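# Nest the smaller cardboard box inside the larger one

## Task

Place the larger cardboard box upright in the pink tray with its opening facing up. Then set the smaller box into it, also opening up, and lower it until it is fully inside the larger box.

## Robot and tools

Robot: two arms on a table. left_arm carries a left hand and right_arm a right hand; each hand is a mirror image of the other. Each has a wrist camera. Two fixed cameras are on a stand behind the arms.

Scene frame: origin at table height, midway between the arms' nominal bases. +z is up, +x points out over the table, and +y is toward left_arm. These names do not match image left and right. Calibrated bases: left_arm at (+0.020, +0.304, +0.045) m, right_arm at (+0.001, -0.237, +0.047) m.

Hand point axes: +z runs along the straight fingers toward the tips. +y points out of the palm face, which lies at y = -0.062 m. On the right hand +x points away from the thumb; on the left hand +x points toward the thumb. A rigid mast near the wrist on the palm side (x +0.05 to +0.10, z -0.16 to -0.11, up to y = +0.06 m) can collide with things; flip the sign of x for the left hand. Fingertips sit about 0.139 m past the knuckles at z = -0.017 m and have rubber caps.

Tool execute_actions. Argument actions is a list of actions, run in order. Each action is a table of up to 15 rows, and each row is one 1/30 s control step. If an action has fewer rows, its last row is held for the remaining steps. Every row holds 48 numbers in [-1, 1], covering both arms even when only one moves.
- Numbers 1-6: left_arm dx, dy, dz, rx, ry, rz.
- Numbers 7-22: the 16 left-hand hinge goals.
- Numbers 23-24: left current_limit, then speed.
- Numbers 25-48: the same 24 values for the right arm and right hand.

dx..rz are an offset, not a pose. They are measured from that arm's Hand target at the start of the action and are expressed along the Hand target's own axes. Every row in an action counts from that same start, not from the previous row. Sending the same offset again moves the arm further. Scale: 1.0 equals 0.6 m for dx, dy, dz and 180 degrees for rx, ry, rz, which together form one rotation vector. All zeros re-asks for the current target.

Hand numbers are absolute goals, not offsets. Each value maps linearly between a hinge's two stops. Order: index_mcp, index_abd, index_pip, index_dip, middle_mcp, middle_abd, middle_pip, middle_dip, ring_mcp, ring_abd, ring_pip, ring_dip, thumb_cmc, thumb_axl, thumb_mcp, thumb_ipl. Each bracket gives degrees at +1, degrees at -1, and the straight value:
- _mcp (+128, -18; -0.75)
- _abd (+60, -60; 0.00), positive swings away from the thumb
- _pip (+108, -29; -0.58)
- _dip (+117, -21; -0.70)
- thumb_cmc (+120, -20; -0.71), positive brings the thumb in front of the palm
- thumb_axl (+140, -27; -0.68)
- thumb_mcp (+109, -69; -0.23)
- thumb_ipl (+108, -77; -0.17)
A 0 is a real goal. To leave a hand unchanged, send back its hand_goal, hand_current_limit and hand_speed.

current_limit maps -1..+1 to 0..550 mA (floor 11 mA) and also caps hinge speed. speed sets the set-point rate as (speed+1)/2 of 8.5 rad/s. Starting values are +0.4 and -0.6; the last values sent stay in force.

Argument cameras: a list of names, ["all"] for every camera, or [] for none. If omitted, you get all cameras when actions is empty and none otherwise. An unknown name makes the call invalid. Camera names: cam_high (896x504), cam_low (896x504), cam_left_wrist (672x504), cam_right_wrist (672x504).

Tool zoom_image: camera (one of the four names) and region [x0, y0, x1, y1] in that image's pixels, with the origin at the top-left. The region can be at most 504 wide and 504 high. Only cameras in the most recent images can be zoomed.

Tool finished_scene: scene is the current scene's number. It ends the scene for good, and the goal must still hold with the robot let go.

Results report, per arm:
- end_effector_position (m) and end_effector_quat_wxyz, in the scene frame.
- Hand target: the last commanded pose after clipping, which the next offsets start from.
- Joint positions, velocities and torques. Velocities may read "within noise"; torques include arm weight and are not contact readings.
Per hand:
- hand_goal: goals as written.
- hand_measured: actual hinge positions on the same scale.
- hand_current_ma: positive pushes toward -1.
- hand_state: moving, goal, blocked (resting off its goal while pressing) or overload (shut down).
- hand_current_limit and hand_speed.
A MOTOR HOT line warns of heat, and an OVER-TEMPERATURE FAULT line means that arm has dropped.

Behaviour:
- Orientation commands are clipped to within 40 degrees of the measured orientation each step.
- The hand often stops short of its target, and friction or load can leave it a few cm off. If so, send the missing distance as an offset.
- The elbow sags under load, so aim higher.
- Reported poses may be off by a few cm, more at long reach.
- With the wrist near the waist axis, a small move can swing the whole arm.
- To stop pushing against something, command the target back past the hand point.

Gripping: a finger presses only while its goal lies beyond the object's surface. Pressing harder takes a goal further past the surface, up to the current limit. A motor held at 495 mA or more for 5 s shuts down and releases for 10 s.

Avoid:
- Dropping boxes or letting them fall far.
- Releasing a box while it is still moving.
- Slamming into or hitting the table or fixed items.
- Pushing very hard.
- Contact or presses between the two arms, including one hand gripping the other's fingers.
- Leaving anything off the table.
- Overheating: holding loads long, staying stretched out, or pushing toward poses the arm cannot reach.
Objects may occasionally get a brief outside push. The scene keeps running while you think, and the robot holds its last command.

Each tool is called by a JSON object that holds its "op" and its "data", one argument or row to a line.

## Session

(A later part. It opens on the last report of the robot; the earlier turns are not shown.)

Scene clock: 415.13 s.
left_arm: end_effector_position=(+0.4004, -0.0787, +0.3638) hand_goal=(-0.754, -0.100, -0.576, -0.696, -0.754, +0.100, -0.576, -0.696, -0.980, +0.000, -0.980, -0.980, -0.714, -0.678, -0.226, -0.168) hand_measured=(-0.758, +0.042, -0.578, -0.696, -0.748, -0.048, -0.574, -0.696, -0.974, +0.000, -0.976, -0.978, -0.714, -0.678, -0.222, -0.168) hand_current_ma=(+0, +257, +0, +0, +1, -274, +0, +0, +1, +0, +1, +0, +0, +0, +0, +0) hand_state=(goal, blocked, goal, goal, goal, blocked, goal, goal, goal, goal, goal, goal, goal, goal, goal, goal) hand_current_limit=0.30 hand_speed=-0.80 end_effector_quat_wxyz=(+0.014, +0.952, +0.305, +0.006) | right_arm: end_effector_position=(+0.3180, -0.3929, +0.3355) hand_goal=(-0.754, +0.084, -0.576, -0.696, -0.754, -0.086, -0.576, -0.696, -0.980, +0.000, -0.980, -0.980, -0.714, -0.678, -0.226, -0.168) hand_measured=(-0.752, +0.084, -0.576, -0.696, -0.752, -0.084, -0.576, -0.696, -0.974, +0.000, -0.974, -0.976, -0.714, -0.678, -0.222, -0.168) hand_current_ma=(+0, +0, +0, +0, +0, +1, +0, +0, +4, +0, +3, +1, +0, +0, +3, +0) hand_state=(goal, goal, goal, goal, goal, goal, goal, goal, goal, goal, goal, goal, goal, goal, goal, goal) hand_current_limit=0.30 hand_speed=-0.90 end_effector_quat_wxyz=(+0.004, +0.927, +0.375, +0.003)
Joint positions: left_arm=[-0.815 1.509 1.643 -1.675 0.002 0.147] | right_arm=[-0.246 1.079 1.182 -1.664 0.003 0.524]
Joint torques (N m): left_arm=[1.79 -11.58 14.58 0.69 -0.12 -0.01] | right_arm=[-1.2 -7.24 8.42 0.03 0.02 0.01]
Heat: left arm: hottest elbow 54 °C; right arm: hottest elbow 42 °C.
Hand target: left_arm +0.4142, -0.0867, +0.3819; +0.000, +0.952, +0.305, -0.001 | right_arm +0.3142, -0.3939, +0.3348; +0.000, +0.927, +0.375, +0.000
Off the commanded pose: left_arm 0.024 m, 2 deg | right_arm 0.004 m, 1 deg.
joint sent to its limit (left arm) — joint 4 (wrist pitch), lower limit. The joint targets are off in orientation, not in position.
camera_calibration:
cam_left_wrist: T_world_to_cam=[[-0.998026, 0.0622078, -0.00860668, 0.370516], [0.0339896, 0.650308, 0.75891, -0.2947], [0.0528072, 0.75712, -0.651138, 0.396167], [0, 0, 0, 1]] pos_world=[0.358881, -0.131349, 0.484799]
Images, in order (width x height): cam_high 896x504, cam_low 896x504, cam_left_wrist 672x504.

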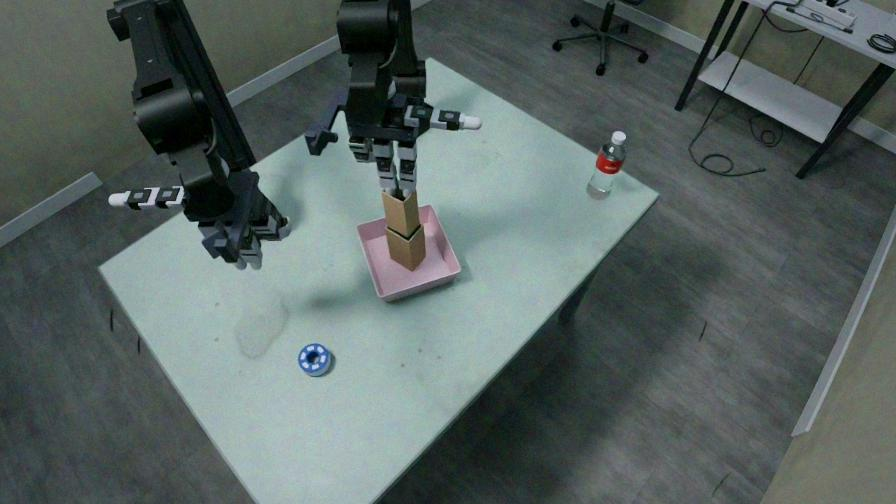

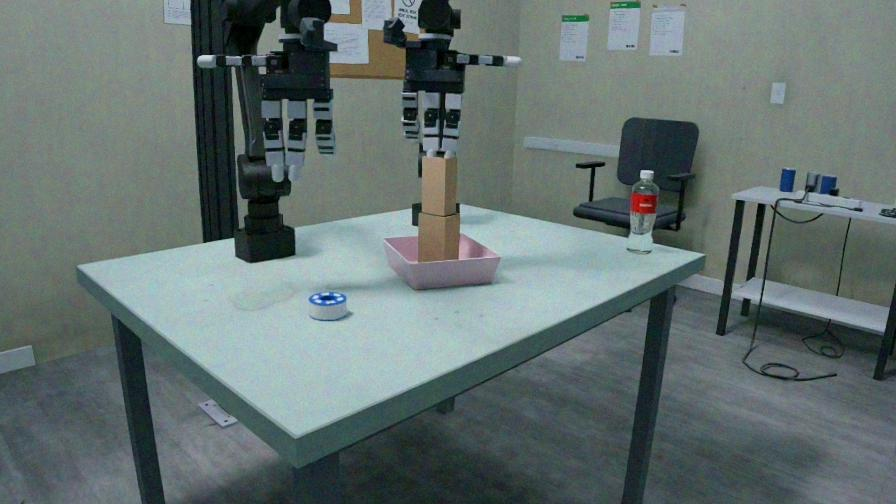

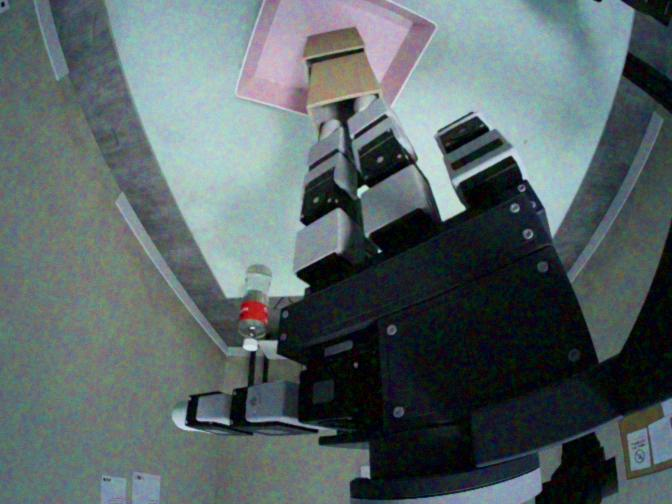

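{"op": "execute_actions", "data": {
  "actions": [
    [[0.0058,-0.001,0,0,0,0,-0.754,-0.1,-0.576,-0.696,-0.754,0.1,-0.576,-0.696,-0.98,0,-0.98,-0.98,-0.714,-0.678,-0.226,-0.168,0.3,-0.8,0,0,0,0,0,0,-0.754,0.085,-0.576,-0.696,-0.754,-0.085,-0.576,-0.696,-0.98,0,-0.98,-0.98,-0.714,-0.678,-0.226,-0.168,0.3,-0.9]]
  ],
  "cameras": ["cam_high", "cam_low", "cam_left_wrist"]
}}

{"op": "zoom_image", "data": {
  "camera": "cam_high",
  "region": [370, 170, 450, 270]
}}

{"op": "zoom_image", "data": {
  "camera": "cam_left_wrist",
  "region": [280, 20, 400, 110]
}}

Scene clock: 425.67 s.
left_arm: end_effector_position=(+0.4023, -0.0784, +0.3611) hand_goal=(-0.754, -0.100, -0.576, -0.696, -0.754, +0.100, -0.576, -0.696, -0.980, +0.000, -0.980, -0.980, -0.714, -0.678, -0.226, -0.168) hand_measured=(-0.758, +0.042, -0.578, -0.696, -0.748, -0.048, -0.574, -0.696, -0.974, +0.000, -0.976, -0.978, -0.714, -0.678, -0.222, -0.168) hand_current_ma=(+0, +257, +0, +0, +1, -274, +0, +0, +1, +0, +1, +0, +0, +0, +0, +0) hand_state=(goal, blocked, goal, goal, goal, blocked, goal, goal, goal, goal, goal, goal, goal, goal, goal, goal) hand_current_limit=0.30 hand_speed=-0.80 end_effector_quat_wxyz=(+0.012, +0.953, +0.303, +0.005) | right_arm: end_effector_position=(+0.3180, -0.3929, +0.3355) hand_goal=(-0.754, +0.084, -0.576, -0.696, -0.754, -0.086, -0.576, -0.696, -0.980, +0.000, -0.980, -0.980, -0.714, -0.678, -0.226, -0.168) hand_measured=(-0.752, +0.084, -0.576, -0.696, -0.752, -0.084, -0.576, -0.696, -0.974, +0.000, -0.974, -0.976, -0.714, -0.678, -0.222, -0.168) hand_current_ma=(+0, +0, +0, +0, +0, +1, +0, +0, +4, +0, +3, +1, +0, +0, +3, +0) hand_state=(goal, goal, goal, goal, goal, goal, goal, goal, goal, goal, goal, goal, goal, goal, goal, goal) hand_current_limit=0.30 hand_speed=-0.90 end_effector_quat_wxyz=(+0.004, +0.927, +0.375, +0.003)
Joint positions: left_arm=[-0.811 1.514 1.643 -1.675 0.002 0.154] | right_arm=[-0.246 1.079 1.182 -1.664 0.003 0.524]
Joint torques (N m): left_arm=[2.14 -12.04 14.54 0.7 -0.12 0] | right_arm=[-1.32 -8 8.59 -0.21 -0.03 0.04]
Heat: left arm: hottest elbow 53 °C; right arm: hottest elbow 42 °C.
Hand target: left_arm +0.4167, -0.0842, +0.3819; +0.000, +0.952, +0.305, -0.001 | right_arm +0.3142, -0.3939, +0.3348; +0.000, +0.927, +0.375, +0.000
Off the commanded pose: left_arm 0.026 m, 1 deg | right_arm 0.004 m, 1 deg.
joint sent to its limit (left arm) — joint 4 (wrist pitch), lower limit. The joint targets are off in orientation, not in position.
camera_calibration:
cam_left_wrist: T_world_to_cam=[[-0.997833, 0.0656277, -0.00482203, 0.371139], [0.038881, 0.647108, 0.761406, -0.295968], [0.0530897, 0.759568, -0.648257, 0.392995], [0, 0, 0, 1]] pos_world=[0.360978, -0.13134, 0.481904]
Images, in order (width x height): cam_high 896x504, cam_low 896x504, cam_left_wrist 672x504.

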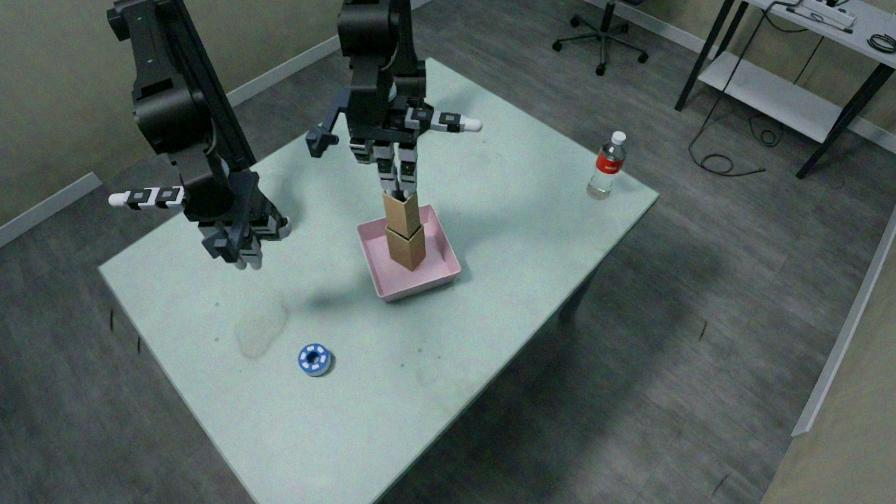

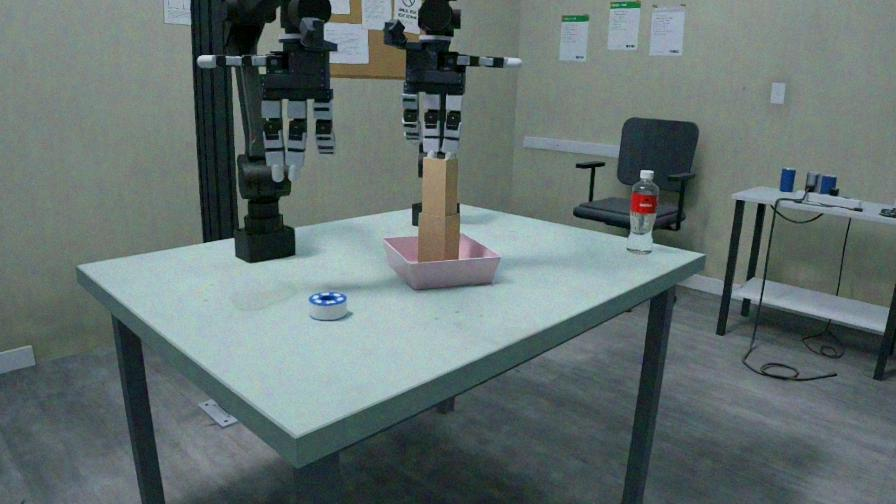

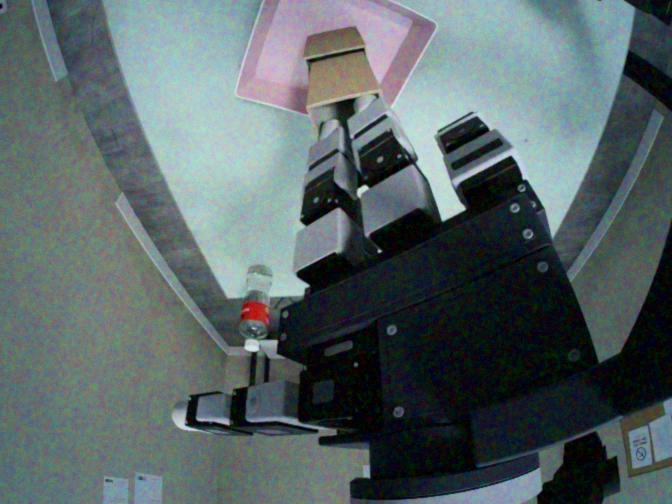

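Scaled by 5.040 from the camera's 896x504 image, which has a finer 1280x720 frame.

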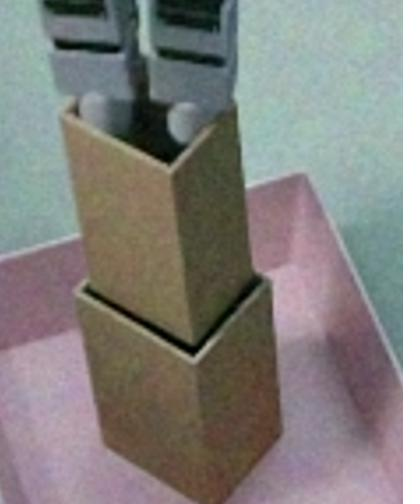

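Scaled by 4.200 from the camera's 672x504 image, which has a finer 960x720 frame.

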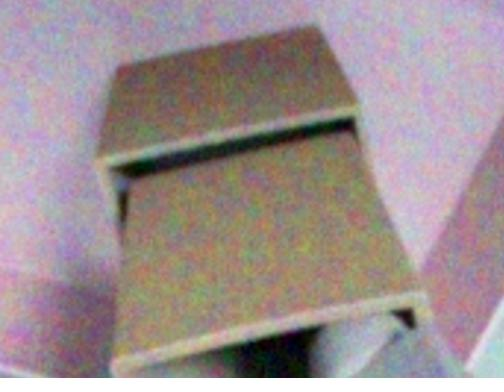

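{"op": "execute_actions", "data": {
  "actions": [
    [[0.0042,-0.0007,0.005,0,0,0,-0.754,-0.1,-0.576,-0.696,-0.754,0.1,-0.576,-0.696,-0.98,0,-0.98,-0.98,-0.714,-0.678,-0.226,-0.168,0.3,-0.8,0,0,0,0,0,0,-0.754,0.085,-0.576,-0.696,-0.754,-0.085,-0.576,-0.696,-0.98,0,-0.98,-0.98,-0.714,-0.678,-0.226,-0.168,0.3,-0.9]]
  ],
  "cameras": ["cam_high", "cam_low", "cam_left_wrist"]
}}

{"op": "zoom_image", "data": {
  "camera": "cam_high",
  "region": [370, 170, 450, 270]
}}

{"op": "zoom_image", "data": {
  "camera": "cam_left_wrist",
  "region": [280, 20, 400, 110]
}}

Scene clock: 433.87 s.
left_arm: end_effector_position=(+0.4045, -0.0766, +0.3601) hand_goal=(-0.754, -0.100, -0.576, -0.696, -0.754, +0.100, -0.576, -0.696, -0.980, +0.000, -0.980, -0.980, -0.714, -0.678, -0.226, -0.168) hand_measured=(-0.758, +0.042, -0.578, -0.696, -0.748, -0.048, -0.574, -0.696, -0.974, +0.000, -0.976, -0.978, -0.714, -0.678, -0.222, -0.168) hand_current_ma=(+0, +257, +0, +0, +1, -274, +0, +0, +1, +0, +1, +0, +0, +0, +0, +0) hand_state=(goal, blocked, goal, goal, goal, blocked, goal, goal, goal, goal, goal, goal, goal, goal, goal, goal) hand_current_limit=0.30 hand_speed=-0.80 end_effector_quat_wxyz=(+0.011, +0.953, +0.303, +0.005) | right_arm: end_effector_position=(+0.3180, -0.3929, +0.3355) hand_goal=(-0.754, +0.084, -0.576, -0.696, -0.754, -0.086, -0.576, -0.696, -0.980, +0.000, -0.980, -0.980, -0.714, -0.678, -0.226, -0.168) hand_measured=(-0.752, +0.084, -0.576, -0.696, -0.752, -0.084, -0.576, -0.696, -0.974, +0.000, -0.974, -0.976, -0.714, -0.678, -0.222, -0.168) hand_current_ma=(+0, +0, +0, +0, +0, +1, +0, +0, +4, +0, +3, +1, +0, +0, +3, +0) hand_state=(goal, goal, goal, goal, goal, goal, goal, goal, goal, goal, goal, goal, goal, goal, goal, goal) hand_current_limit=0.30 hand_speed=-0.90 end_effector_quat_wxyz=(+0.004, +0.927, +0.375, +0.003)
Joint positions: left_arm=[-0.805 1.516 1.643 -1.675 0.002 0.16] | right_arm=[-0.246 1.079 1.182 -1.664 0.003 0.524]
Joint torques (N m): left_arm=[1.96 -12.04 14.3 0.68 -0.11 -0.02] | right_arm=[-1.38 -7.3 8.76 -0.27 -0.01 0]
Heat: left arm: hottest elbow 52 °C; right arm: hottest elbow 42 °C.
Hand target: left_arm +0.4186, -0.0824, +0.3789; +0.000, +0.952, +0.305, -0.001 | right_arm +0.3142, -0.3939, +0.3348; +0.000, +0.927, +0.375, +0.000
Off the commanded pose: left_arm 0.024 m, 1 deg | right_arm 0.004 m, 1 deg.
joint sent to its limit (left arm) — joint 4 (wrist pitch), lower limit. The joint targets are off in orientation, not in position.
camera_calibration:
cam_left_wrist: T_world_to_cam=[[-0.997889, 0.0648485, -0.00350244, 0.372812], [0.0393081, 0.646044, 0.762287, -0.296994], [0.0516959, 0.760541, -0.647229, 0.391213], [0, 0, 0, 1]] pos_world=[0.363475, -0.129839, 0.480905]
Images, in order (width x height): cam_high 896x504, cam_low 896x504, cam_left_wrist 672x504.

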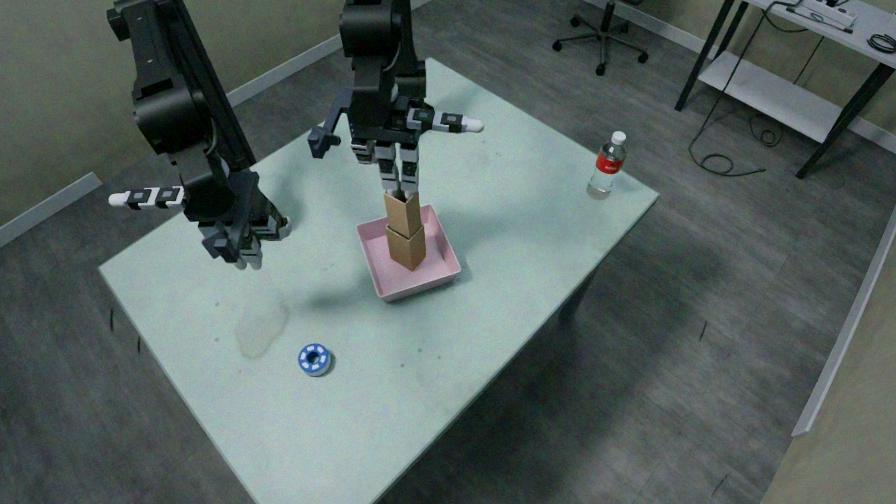

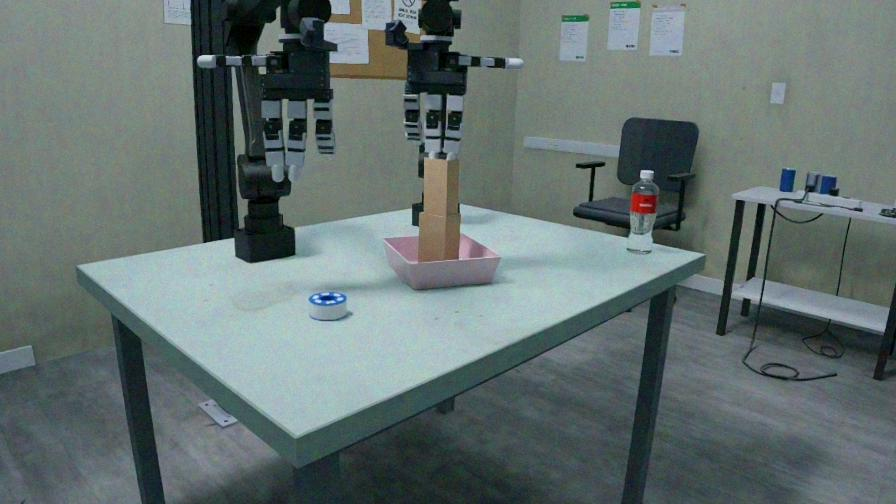

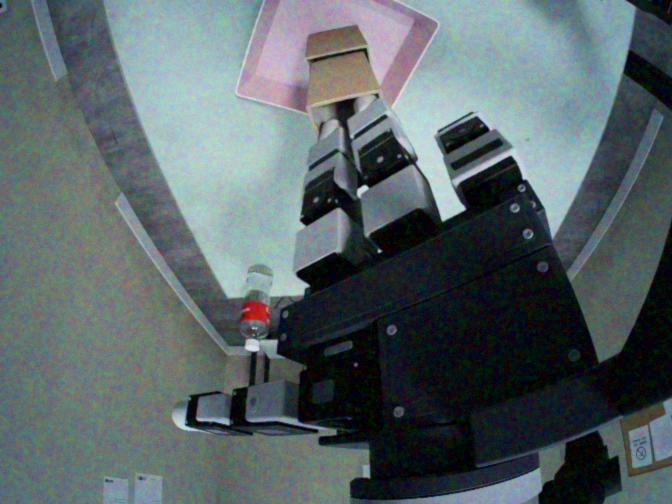

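Scaled by 5.040 from the camera's 896x504 image, which has a finer 1280x720 frame.

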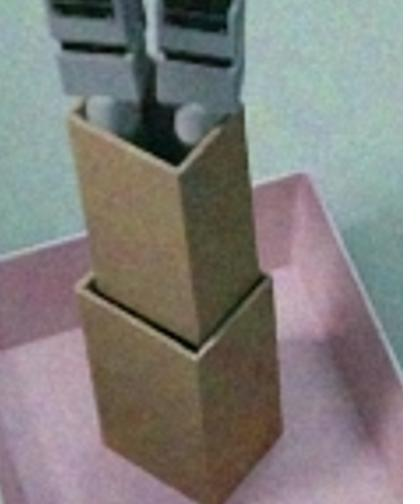

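Scaled by 4.200 from the camera's 672x504 image, which has a finer 960x720 frame.

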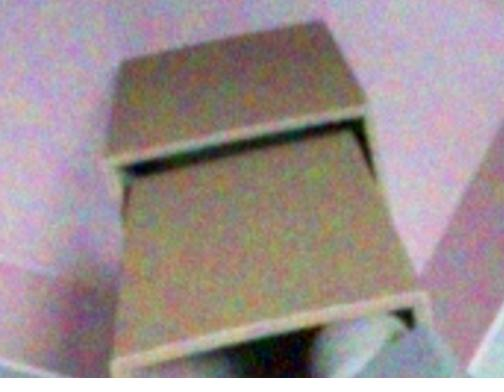

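{"op": "execute_actions", "data": {
  "actions": [
    [[0,0,0.018,0,0,0,-0.754,-0.1,-0.576,-0.696,-0.754,0.1,-0.576,-0.696,-0.98,0,-0.98,-0.98,-0.714,-0.678,-0.226,-0.168,0.3,-0.8,0,0,0,0,0,0,-0.754,0.085,-0.576,-0.696,-0.754,-0.085,-0.576,-0.696,-0.98,0,-0.98,-0.98,-0.714,-0.678,-0.226,-0.168,0.3,-0.9]]
  ],
  "cameras": ["cam_high", "cam_low", "cam_left_wrist"]
}}

{"op": "zoom_image", "data": {
  "camera": "cam_high",
  "region": [370, 170, 450, 270]
}}

{"op": "zoom_image", "data": {
  "camera": "cam_left_wrist",
  "region": [280, 20, 400, 110]
}}

{"op": "zoom_image", "data": {
  "camera": "cam_low",
  "region": [400, 140, 480, 220]
}}

Scene clock: 441.07 s.
left_arm: end_effector_position=(+0.4063, -0.0784, +0.3529) hand_goal=(-0.754, -0.100, -0.576, -0.696, -0.754, +0.100, -0.576, -0.696, -0.980, +0.000, -0.980, -0.980, -0.714, -0.678, -0.226, -0.168) hand_measured=(-0.758, +0.042, -0.578, -0.696, -0.748, -0.048, -0.574, -0.696, -0.974, +0.000, -0.976, -0.978, -0.714, -0.678, -0.222, -0.168) hand_current_ma=(+0, +257, +0, +0, +1, -274, +0, +0, +1, +0, +1, +0, +0, +0, +0, +0) hand_state=(goal, blocked, goal, goal, goal, blocked, goal, goal, goal, goal, goal, goal, goal, goal, goal, goal) hand_current_limit=0.30 hand_speed=-0.80 end_effector_quat_wxyz=(+0.005, +0.953, +0.303, +0.001) | right_arm: end_effector_position=(+0.3180, -0.3929, +0.3355) hand_goal=(-0.754, +0.084, -0.576, -0.696, -0.754, -0.086, -0.576, -0.696, -0.980, +0.000, -0.980, -0.980, -0.714, -0.678, -0.226, -0.168) hand_measured=(-0.752, +0.084, -0.576, -0.696, -0.752, -0.084, -0.576, -0.696, -0.974, +0.000, -0.974, -0.976, -0.714, -0.678, -0.222, -0.168) hand_current_ma=(+0, +0, +0, +0, +0, +1, +0, +0, +4, +0, +3, +1, +0, +0, +3, +0) hand_state=(goal, goal, goal, goal, goal, goal, goal, goal, goal, goal, goal, goal, goal, goal, goal, goal) hand_current_limit=0.30 hand_speed=-0.90 end_effector_quat_wxyz=(+0.004, +0.927, +0.375, +0.003)
Joint positions: left_arm=[-0.805 1.53 1.643 -1.675 0.002 0.16] | right_arm=[-0.246 1.079 1.182 -1.664 0.003 0.524]
Joint torques (N m): left_arm=[2.08 -12.51 13.49 0.66 -0.1 0] | right_arm=[-0.91 -7.47 8.4 -0.03 -0.06 0]
Motor temperatures (°C): left_arm=[25 33 51 24 24 26] | right_arm=[27 25 42 24 23 25]
Heat: left arm: hottest elbow 51 °C; right arm: hottest elbow 42 °C.
Hand target: left_arm +0.4186, -0.0824, +0.3681; +0.000, +0.952, +0.305, -0.001 | right_arm +0.3142, -0.3939, +0.3348; +0.000, +0.927, +0.375, +0.000
Off the commanded pose: left_arm 0.020 m, 1 deg | right_arm 0.004 m, 1 deg.
joint sent to its limit (left arm) — joint 4 (wrist pitch), lower limit. The joint targets still meet the commanded pose.
camera_calibration:
cam_left_wrist: T_world_to_cam=[[-0.997847, 0.0652331, 0.00671094, 0.370958], [0.0469115, 0.638565, 0.768136, -0.296168], [0.0458226, 0.766798, -0.640251, 0.388299], [0, 0, 0, 1]] pos_world=[0.36626, -0.132823, 0.473617]
Images, in order (width x height): cam_high 896x504, cam_low 896x504, cam_left_wrist 672x504.

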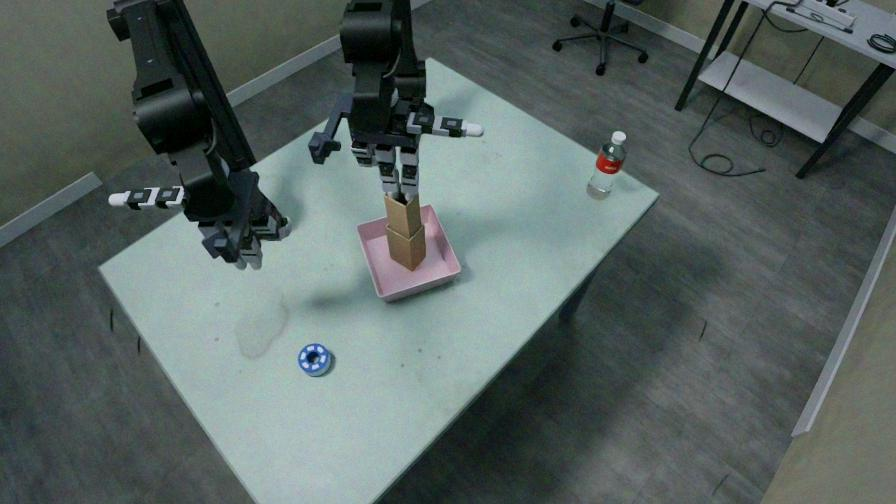

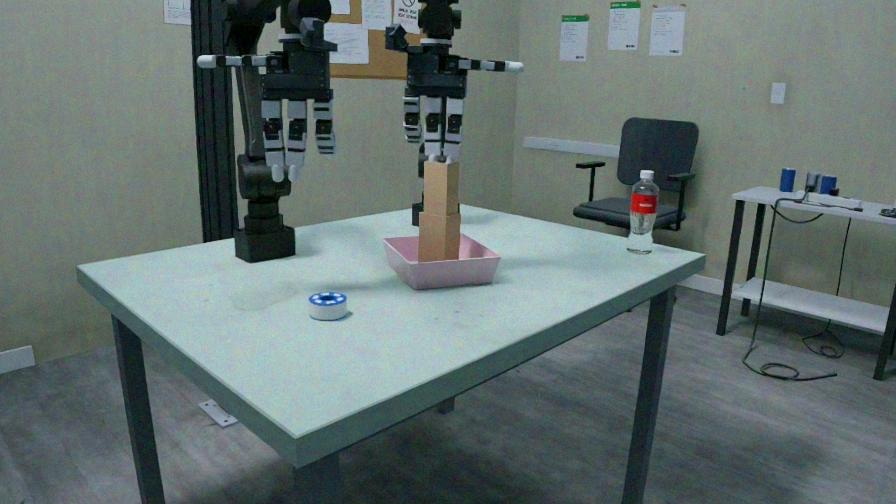

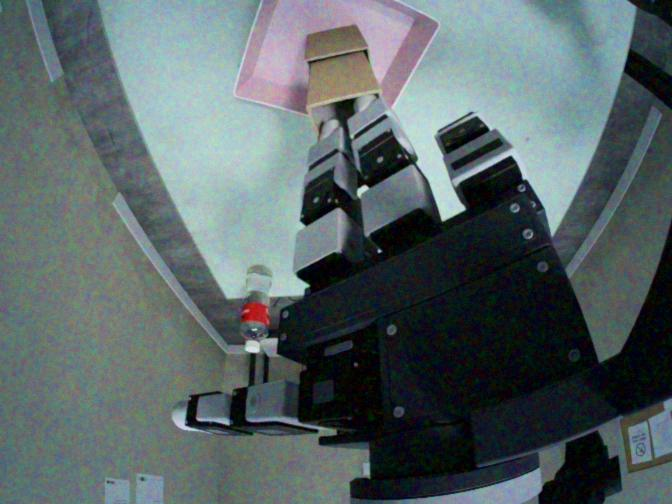

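Scaled by 5.040 from the camera's 896x504 image, which has a finer 1280x720 frame.

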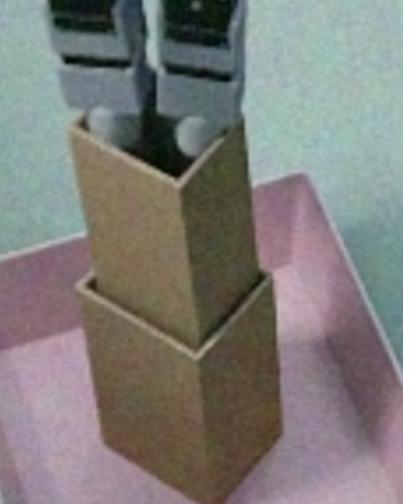

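Scaled by 4.200 from the camera's 672x504 image, which has a finer 960x720 frame.

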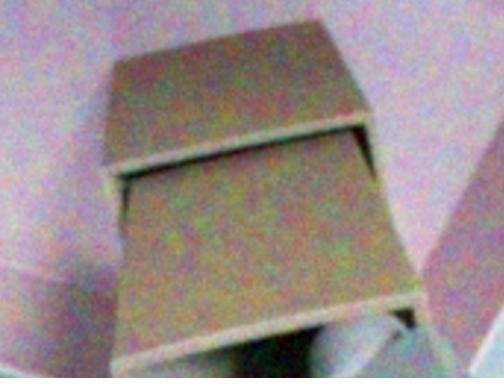

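Scaled by 6.300 from the camera's 896x504 image, which has a finer 1280x720 frame.

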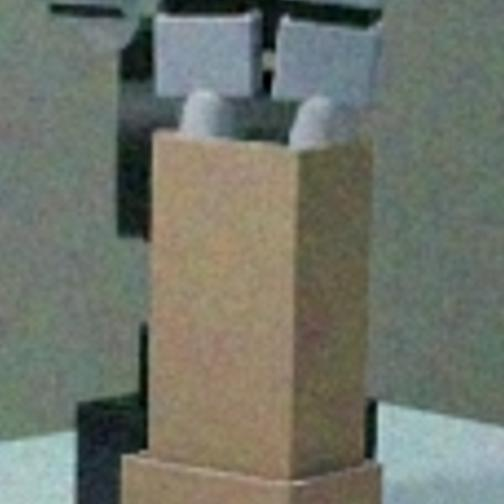

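{"op": "execute_actions", "data": {
  "actions": [
    [[-0.0015,-0.008,0.02,0,0,0,-0.754,-0.1,-0.576,-0.696,-0.754,0.1,-0.576,-0.696,-0.98,0,-0.98,-0.98,-0.714,-0.678,-0.226,-0.168,0.3,-0.8,0,0,0,0,0,0,-0.754,0.085,-0.576,-0.696,-0.754,-0.085,-0.576,-0.696,-0.98,0,-0.98,-0.98,-0.714,-0.678,-0.226,-0.168,0.3,-0.9]]
  ],
  "cameras": ["cam_high", "cam_low", "cam_left_wrist"]
}}

{"op": "zoom_image", "data": {
  "camera": "cam_high",
  "region": [370, 170, 450, 270]
}}

{"op": "zoom_image", "data": {
  "camera": "cam_left_wrist",
  "region": [280, 20, 400, 110]
}}

Scene clock: 452.73 s.
left_arm: end_effector_position=(+0.4063, -0.0784, +0.3529) hand_goal=(-0.754, -0.100, -0.576, -0.696, -0.754, +0.100, -0.576, -0.696, -0.980, +0.000, -0.980, -0.980, -0.714, -0.678, -0.226, -0.168) hand_measured=(-0.758, +0.042, -0.578, -0.696, -0.748, -0.048, -0.574, -0.696, -0.974, +0.000, -0.976, -0.978, -0.714, -0.678, -0.222, -0.168) hand_current_ma=(+0, +257, +0, +0, +1, -274, +0, +0, +1, +0, +1, +0, +0, +0, +0, +0) hand_state=(goal, blocked, goal, goal, goal, blocked, goal, goal, goal, goal, goal, goal, goal, goal, goal, goal) hand_current_limit=0.30 hand_speed=-0.80 end_effector_quat_wxyz=(+0.005, +0.953, +0.303, +0.001) | right_arm: end_effector_position=(+0.3180, -0.3929, +0.3355) hand_goal=(-0.754, +0.084, -0.576, -0.696, -0.754, -0.086, -0.576, -0.696, -0.980, +0.000, -0.980, -0.980, -0.714, -0.678, -0.226, -0.168) hand_measured=(-0.752, +0.084, -0.576, -0.696, -0.752, -0.084, -0.576, -0.696, -0.974, +0.000, -0.974, -0.976, -0.714, -0.678, -0.222, -0.168) hand_current_ma=(+0, +0, +0, +0, +0, +1, +0, +0, +4, +0, +3, +1, +0, +0, +3, +0) hand_state=(goal, goal, goal, goal, goal, goal, goal, goal, goal, goal, goal, goal, goal, goal, goal, goal) hand_current_limit=0.30 hand_speed=-0.90 end_effector_quat_wxyz=(+0.004, +0.927, +0.375, +0.003)
Joint positions: left_arm=[-0.805 1.53 1.643 -1.675 0.002 0.16] | right_arm=[-0.246 1.079 1.182 -1.664 0.003 0.524]
Joint torques (N m): left_arm=[2.02 -12.45 11.58 0.66 -0.07 -0.01] | right_arm=[-1.32 -7.3 8.64 -0.02 -0.13 0.03]
Heat: left arm: hottest elbow 51 °C; right arm: hottest elbow 42 °C.
Hand target: left_arm +0.4150, -0.0790, +0.3561; +0.000, +0.952, +0.305, -0.001 | right_arm +0.3142, -0.3939, +0.3348; +0.000, +0.927, +0.375, +0.000
Off the commanded pose: left_arm 0.009 m, 1 deg | right_arm 0.004 m, 1 deg.
joint sent to its limit (left arm) — joint 4 (wrist pitch), lower limit. The joint targets still meet the commanded pose.
camera_calibration:
cam_left_wrist: T_world_to_cam=[[-0.997847, 0.0652331, 0.00671094, 0.370958], [0.0469115, 0.638565, 0.768136, -0.296168], [0.0458226, 0.766798, -0.640251, 0.388299], [0, 0, 0, 1]] pos_world=[0.36626, -0.132823, 0.473617]
Images, in order (width x height): cam_high 896x504, cam_low 896x504, cam_left_wrist 672x504.

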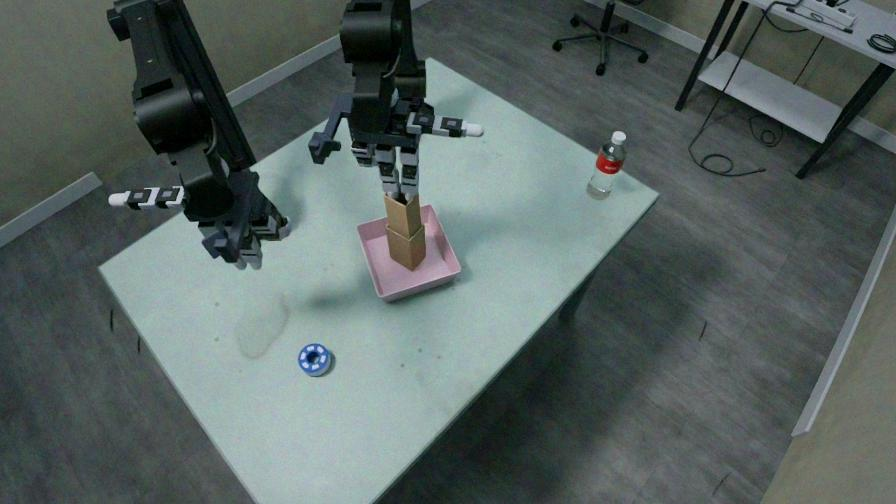

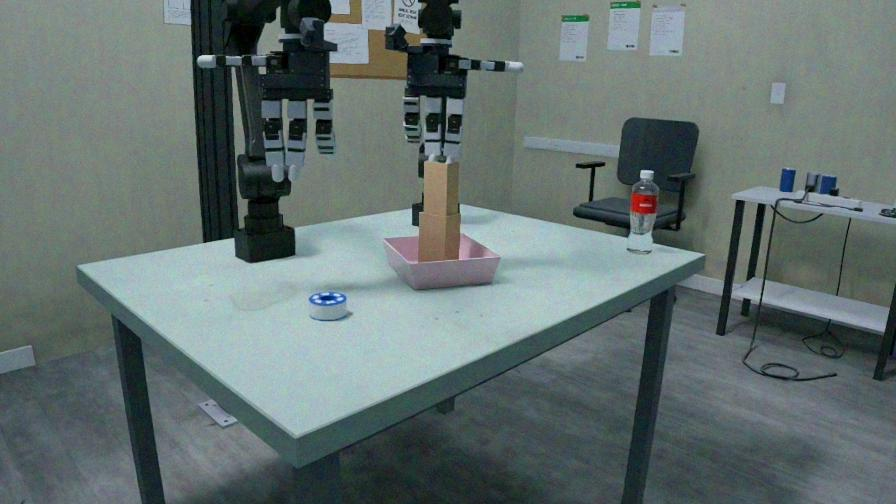

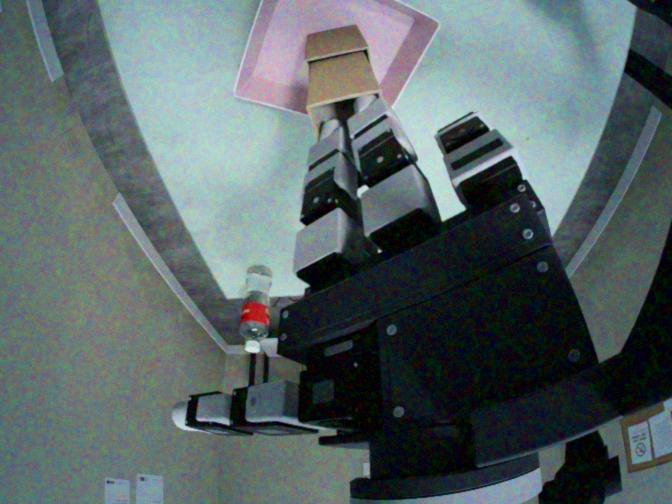

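Scaled by 5.040 from the camera's 896x504 image, which has a finer 1280x720 frame.

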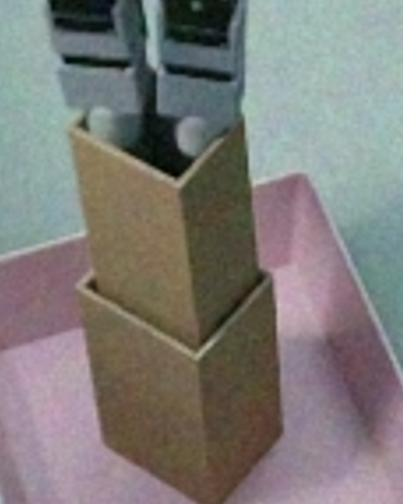

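Scaled by 4.200 from the camera's 672x504 image, which has a finer 960x720 frame.

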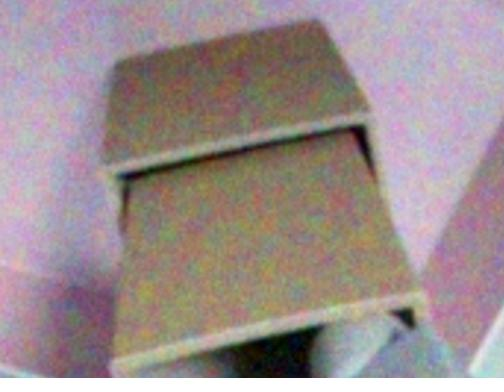

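{"op": "execute_actions", "data": {
  "actions": [
    [[-0.001,-0.004,0.02,0,0,0,-0.754,-0.1,-0.576,-0.696,-0.754,0.1,-0.576,-0.696,-0.98,0,-0.98,-0.98,-0.714,-0.678,-0.226,-0.168,0.3,-0.8,0,0,0,0,0,0,-0.754,0.085,-0.576,-0.696,-0.754,-0.085,-0.576,-0.696,-0.98,0,-0.98,-0.98,-0.714,-0.678,-0.226,-0.168,0.3,-0.9]]
  ],
  "cameras": ["cam_high", "cam_left_wrist"]
}}

{"op": "zoom_image", "data": {
  "camera": "cam_high",
  "region": [370, 170, 450, 270]
}}

{"op": "zoom_image", "data": {
  "camera": "cam_left_wrist",
  "region": [280, 20, 400, 110]
}}

Scene clock: 458.20 s.
left_arm: end_effector_position=(+0.4063, -0.0784, +0.3529) hand_goal=(-0.754, -0.100, -0.576, -0.696, -0.754, +0.100, -0.576, -0.696, -0.980, +0.000, -0.980, -0.980, -0.714, -0.678, -0.226, -0.168) hand_measured=(-0.758, +0.042, -0.578, -0.696, -0.748, -0.048, -0.574, -0.696, -0.974, +0.000, -0.976, -0.978, -0.714, -0.678, -0.222, -0.168) hand_current_ma=(+0, +257, +0, +0, +1, -274, +0, +0, +1, +0, +1, +0, +0, +0, +0, +0) hand_state=(goal, blocked, goal, goal, goal, blocked, goal, goal, goal, goal, goal, goal, goal, goal, goal, goal) hand_current_limit=0.30 hand_speed=-0.80 end_effector_quat_wxyz=(+0.005, +0.953, +0.303, +0.001) | right_arm: end_effector_position=(+0.3180, -0.3929, +0.3355) hand_goal=(-0.754, +0.084, -0.576, -0.696, -0.754, -0.086, -0.576, -0.696, -0.980, +0.000, -0.980, -0.980, -0.714, -0.678, -0.226, -0.168) hand_measured=(-0.752, +0.084, -0.576, -0.696, -0.752, -0.084, -0.576, -0.696, -0.974, +0.000, -0.974, -0.976, -0.714, -0.678, -0.222, -0.168) hand_current_ma=(+0, +0, +0, +0, +0, +1, +0, +0, +4, +0, +3, +1, +0, +0, +3, +0) hand_state=(goal, goal, goal, goal, goal, goal, goal, goal, goal, goal, goal, goal, goal, goal, goal, goal) hand_current_limit=0.30 hand_speed=-0.90 end_effector_quat_wxyz=(+0.004, +0.927, +0.375, +0.003)
Joint positions: left_arm=[-0.805 1.53 1.643 -1.675 0.002 0.16] | right_arm=[-0.246 1.079 1.182 -1.664 0.003 0.524]
Joint torques (N m): left_arm=[2.08 -12.34 9.28 1.13 -0.07 -0.01] | right_arm=[-1.67 -8 8.49 -0.2 -0.07 0.01]
Heat: left arm: hottest elbow 50 °C; right arm: hottest elbow 42 °C.
Hand target: left_arm +0.4131, -0.0774, +0.3441; +0.000, +0.952, +0.305, -0.001 | right_arm +0.3142, -0.3939, +0.3348; +0.000, +0.927, +0.375, +0.000
Off the commanded pose: left_arm 0.011 m, 1 deg | right_arm 0.004 m, 1 deg.
camera_calibration:
cam_left_wrist: T_world_to_cam=[[-0.997847, 0.0652331, 0.00671094, 0.370958], [0.0469115, 0.638565, 0.768136, -0.296168], [0.0458226, 0.766798, -0.640251, 0.388299], [0, 0, 0, 1]] pos_world=[0.36626, -0.132823, 0.473617]
Images, in order (width x height): cam_high 896x504, cam_left_wrist 672x504.

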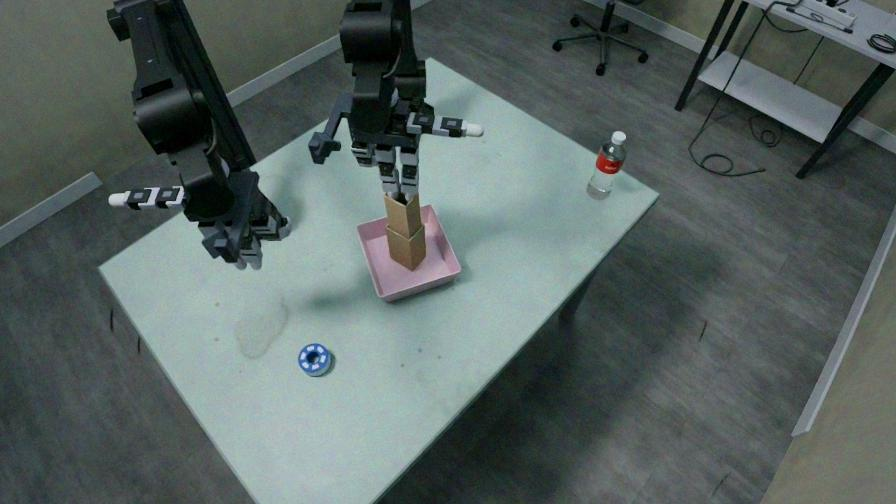

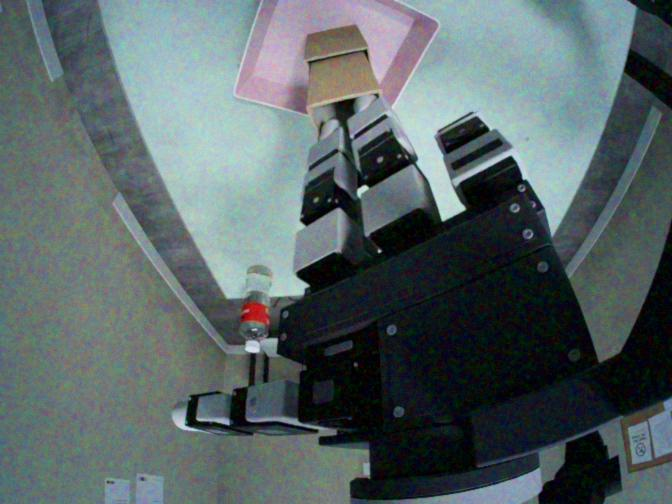

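Scaled by 5.040 from the camera's 896x504 image, which has a finer 1280x720 frame.

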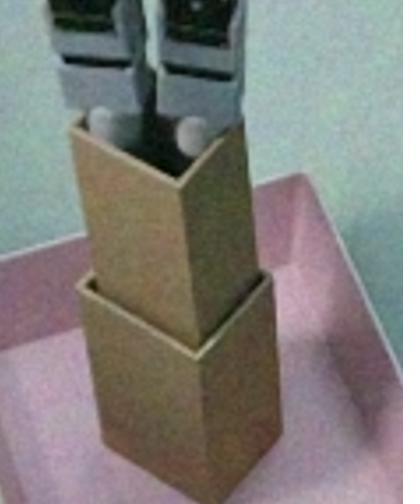

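Scaled by 4.200 from the camera's 672x504 image, which has a finer 960x720 frame.

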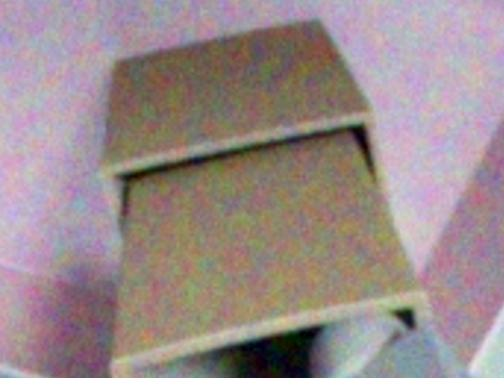

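{"op": "execute_actions", "data": {
  "actions": [
    [[-0.0014,-0.008,0.02,0,0,0,-0.754,-0.1,-0.576,-0.696,-0.754,0.1,-0.576,-0.696,-0.98,0,-0.98,-0.98,-0.714,-0.678,-0.226,-0.168,0.3,-0.8,0,0,0,0,0,0,-0.754,0.085,-0.576,-0.696,-0.754,-0.085,-0.576,-0.696,-0.98,0,-0.98,-0.98,-0.714,-0.678,-0.226,-0.168,0.3,-0.9]]
  ],
  "cameras": ["cam_high", "cam_left_wrist"]
}}

{"op": "zoom_image", "data": {
  "camera": "cam_high",
  "region": [370, 170, 450, 270]
}}

{"op": "zoom_image", "data": {
  "camera": "cam_left_wrist",
  "region": [280, 20, 400, 110]
}}

Scene clock: 465.93 s.
left_arm: end_effector_position=(+0.4056, -0.0777, +0.3361) hand_goal=(-0.754, -0.100, -0.576, -0.696, -0.754, +0.100, -0.576, -0.696, -0.980, +0.000, -0.980, -0.980, -0.714, -0.678, -0.226, -0.168) hand_measured=(-0.758, +0.042, -0.578, -0.696, -0.748, -0.048, -0.574, -0.696, -0.974, +0.000, -0.976, -0.978, -0.714, -0.678, -0.222, -0.168) hand_current_ma=(+0, +257, +0, +0, +1, -274, +0, +0, +1, +0, +1, +0, +0, +0, +0, +0) hand_state=(goal, blocked, goal, goal, goal, blocked, goal, goal, goal, goal, goal, goal, goal, goal, goal, goal) hand_current_limit=0.30 hand_speed=-0.80 end_effector_quat_wxyz=(+0.000, +0.953, +0.303, -0.001) | right_arm: end_effector_position=(+0.3180, -0.3929, +0.3355) hand_goal=(-0.754, +0.084, -0.576, -0.696, -0.754, -0.086, -0.576, -0.696, -0.980, +0.000, -0.980, -0.980, -0.714, -0.678, -0.226, -0.168) hand_measured=(-0.752, +0.084, -0.576, -0.696, -0.752, -0.084, -0.576, -0.696, -0.974, +0.000, -0.974, -0.976, -0.714, -0.678, -0.222, -0.168) hand_current_ma=(+0, +0, +0, +0, +0, +1, +0, +0, +4, +0, +3, +1, +0, +0, +3, +0) hand_state=(goal, goal, goal, goal, goal, goal, goal, goal, goal, goal, goal, goal, goal, goal, goal, goal) hand_current_limit=0.30 hand_speed=-0.90 end_effector_quat_wxyz=(+0.004, +0.927, +0.375, +0.003)
Joint positions: left_arm=[-0.805 1.53 1.602 -1.643 0.002 0.16] | right_arm=[-0.246 1.079 1.182 -1.664 0.003 0.524]
Joint torques (N m): left_arm=[2.02 -13.74 8.75 1.17 -0.08 -0.01] | right_arm=[-1.67 -7.24 8.72 -0.12 -0.03 -0.05]
Heat: left arm: hottest elbow 49 °C; right arm: hottest elbow 42 °C.
Hand target: left_arm +0.4096, -0.0740, +0.3320; +0.000, +0.952, +0.305, -0.001 | right_arm +0.3142, -0.3939, +0.3348; +0.000, +0.927, +0.375, +0.000
Off the commanded pose: left_arm 0.007 m, 0 deg | right_arm 0.004 m, 1 deg.
camera_calibration:
cam_left_wrist: T_world_to_cam=[[-0.997773, 0.0651914, 0.0141111, 0.367853], [0.0522856, 0.63307, 0.772327, -0.287759], [0.0414157, 0.771345, -0.635069, 0.377396], [0, 0, 0, 1]] pos_world=[0.366449, -0.132912, 0.456726]
Images, in order (width x height): cam_high 896x504, cam_left_wrist 672x504.

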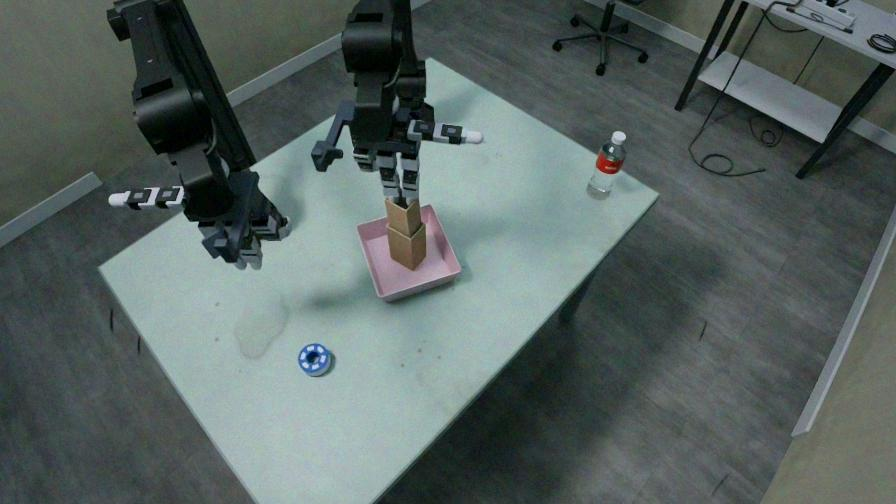

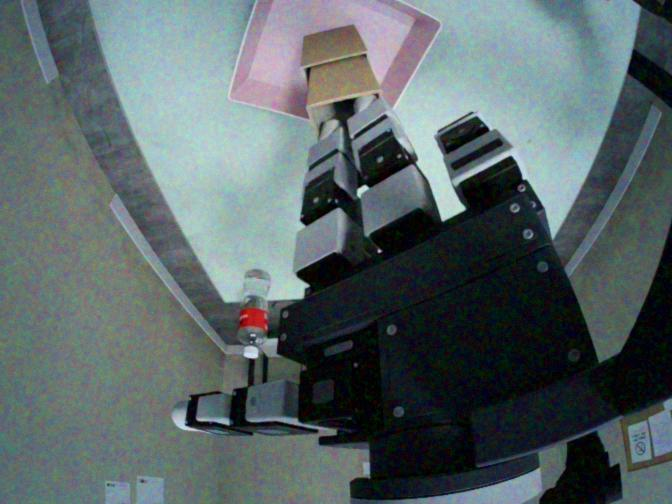

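Scaled by 5.040 from the camera's 896x504 image, which has a finer 1280x720 frame.

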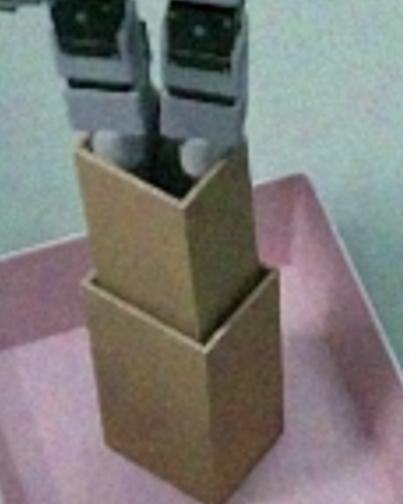

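Scaled by 4.200 from the camera's 672x504 image, which has a finer 960x720 frame.

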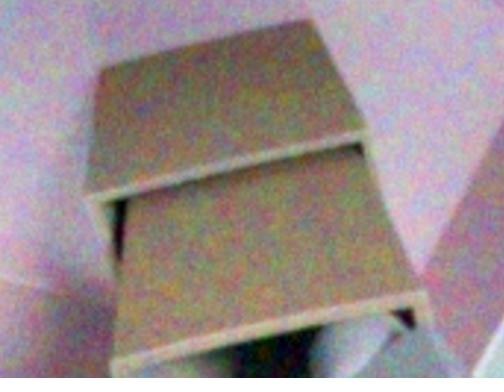

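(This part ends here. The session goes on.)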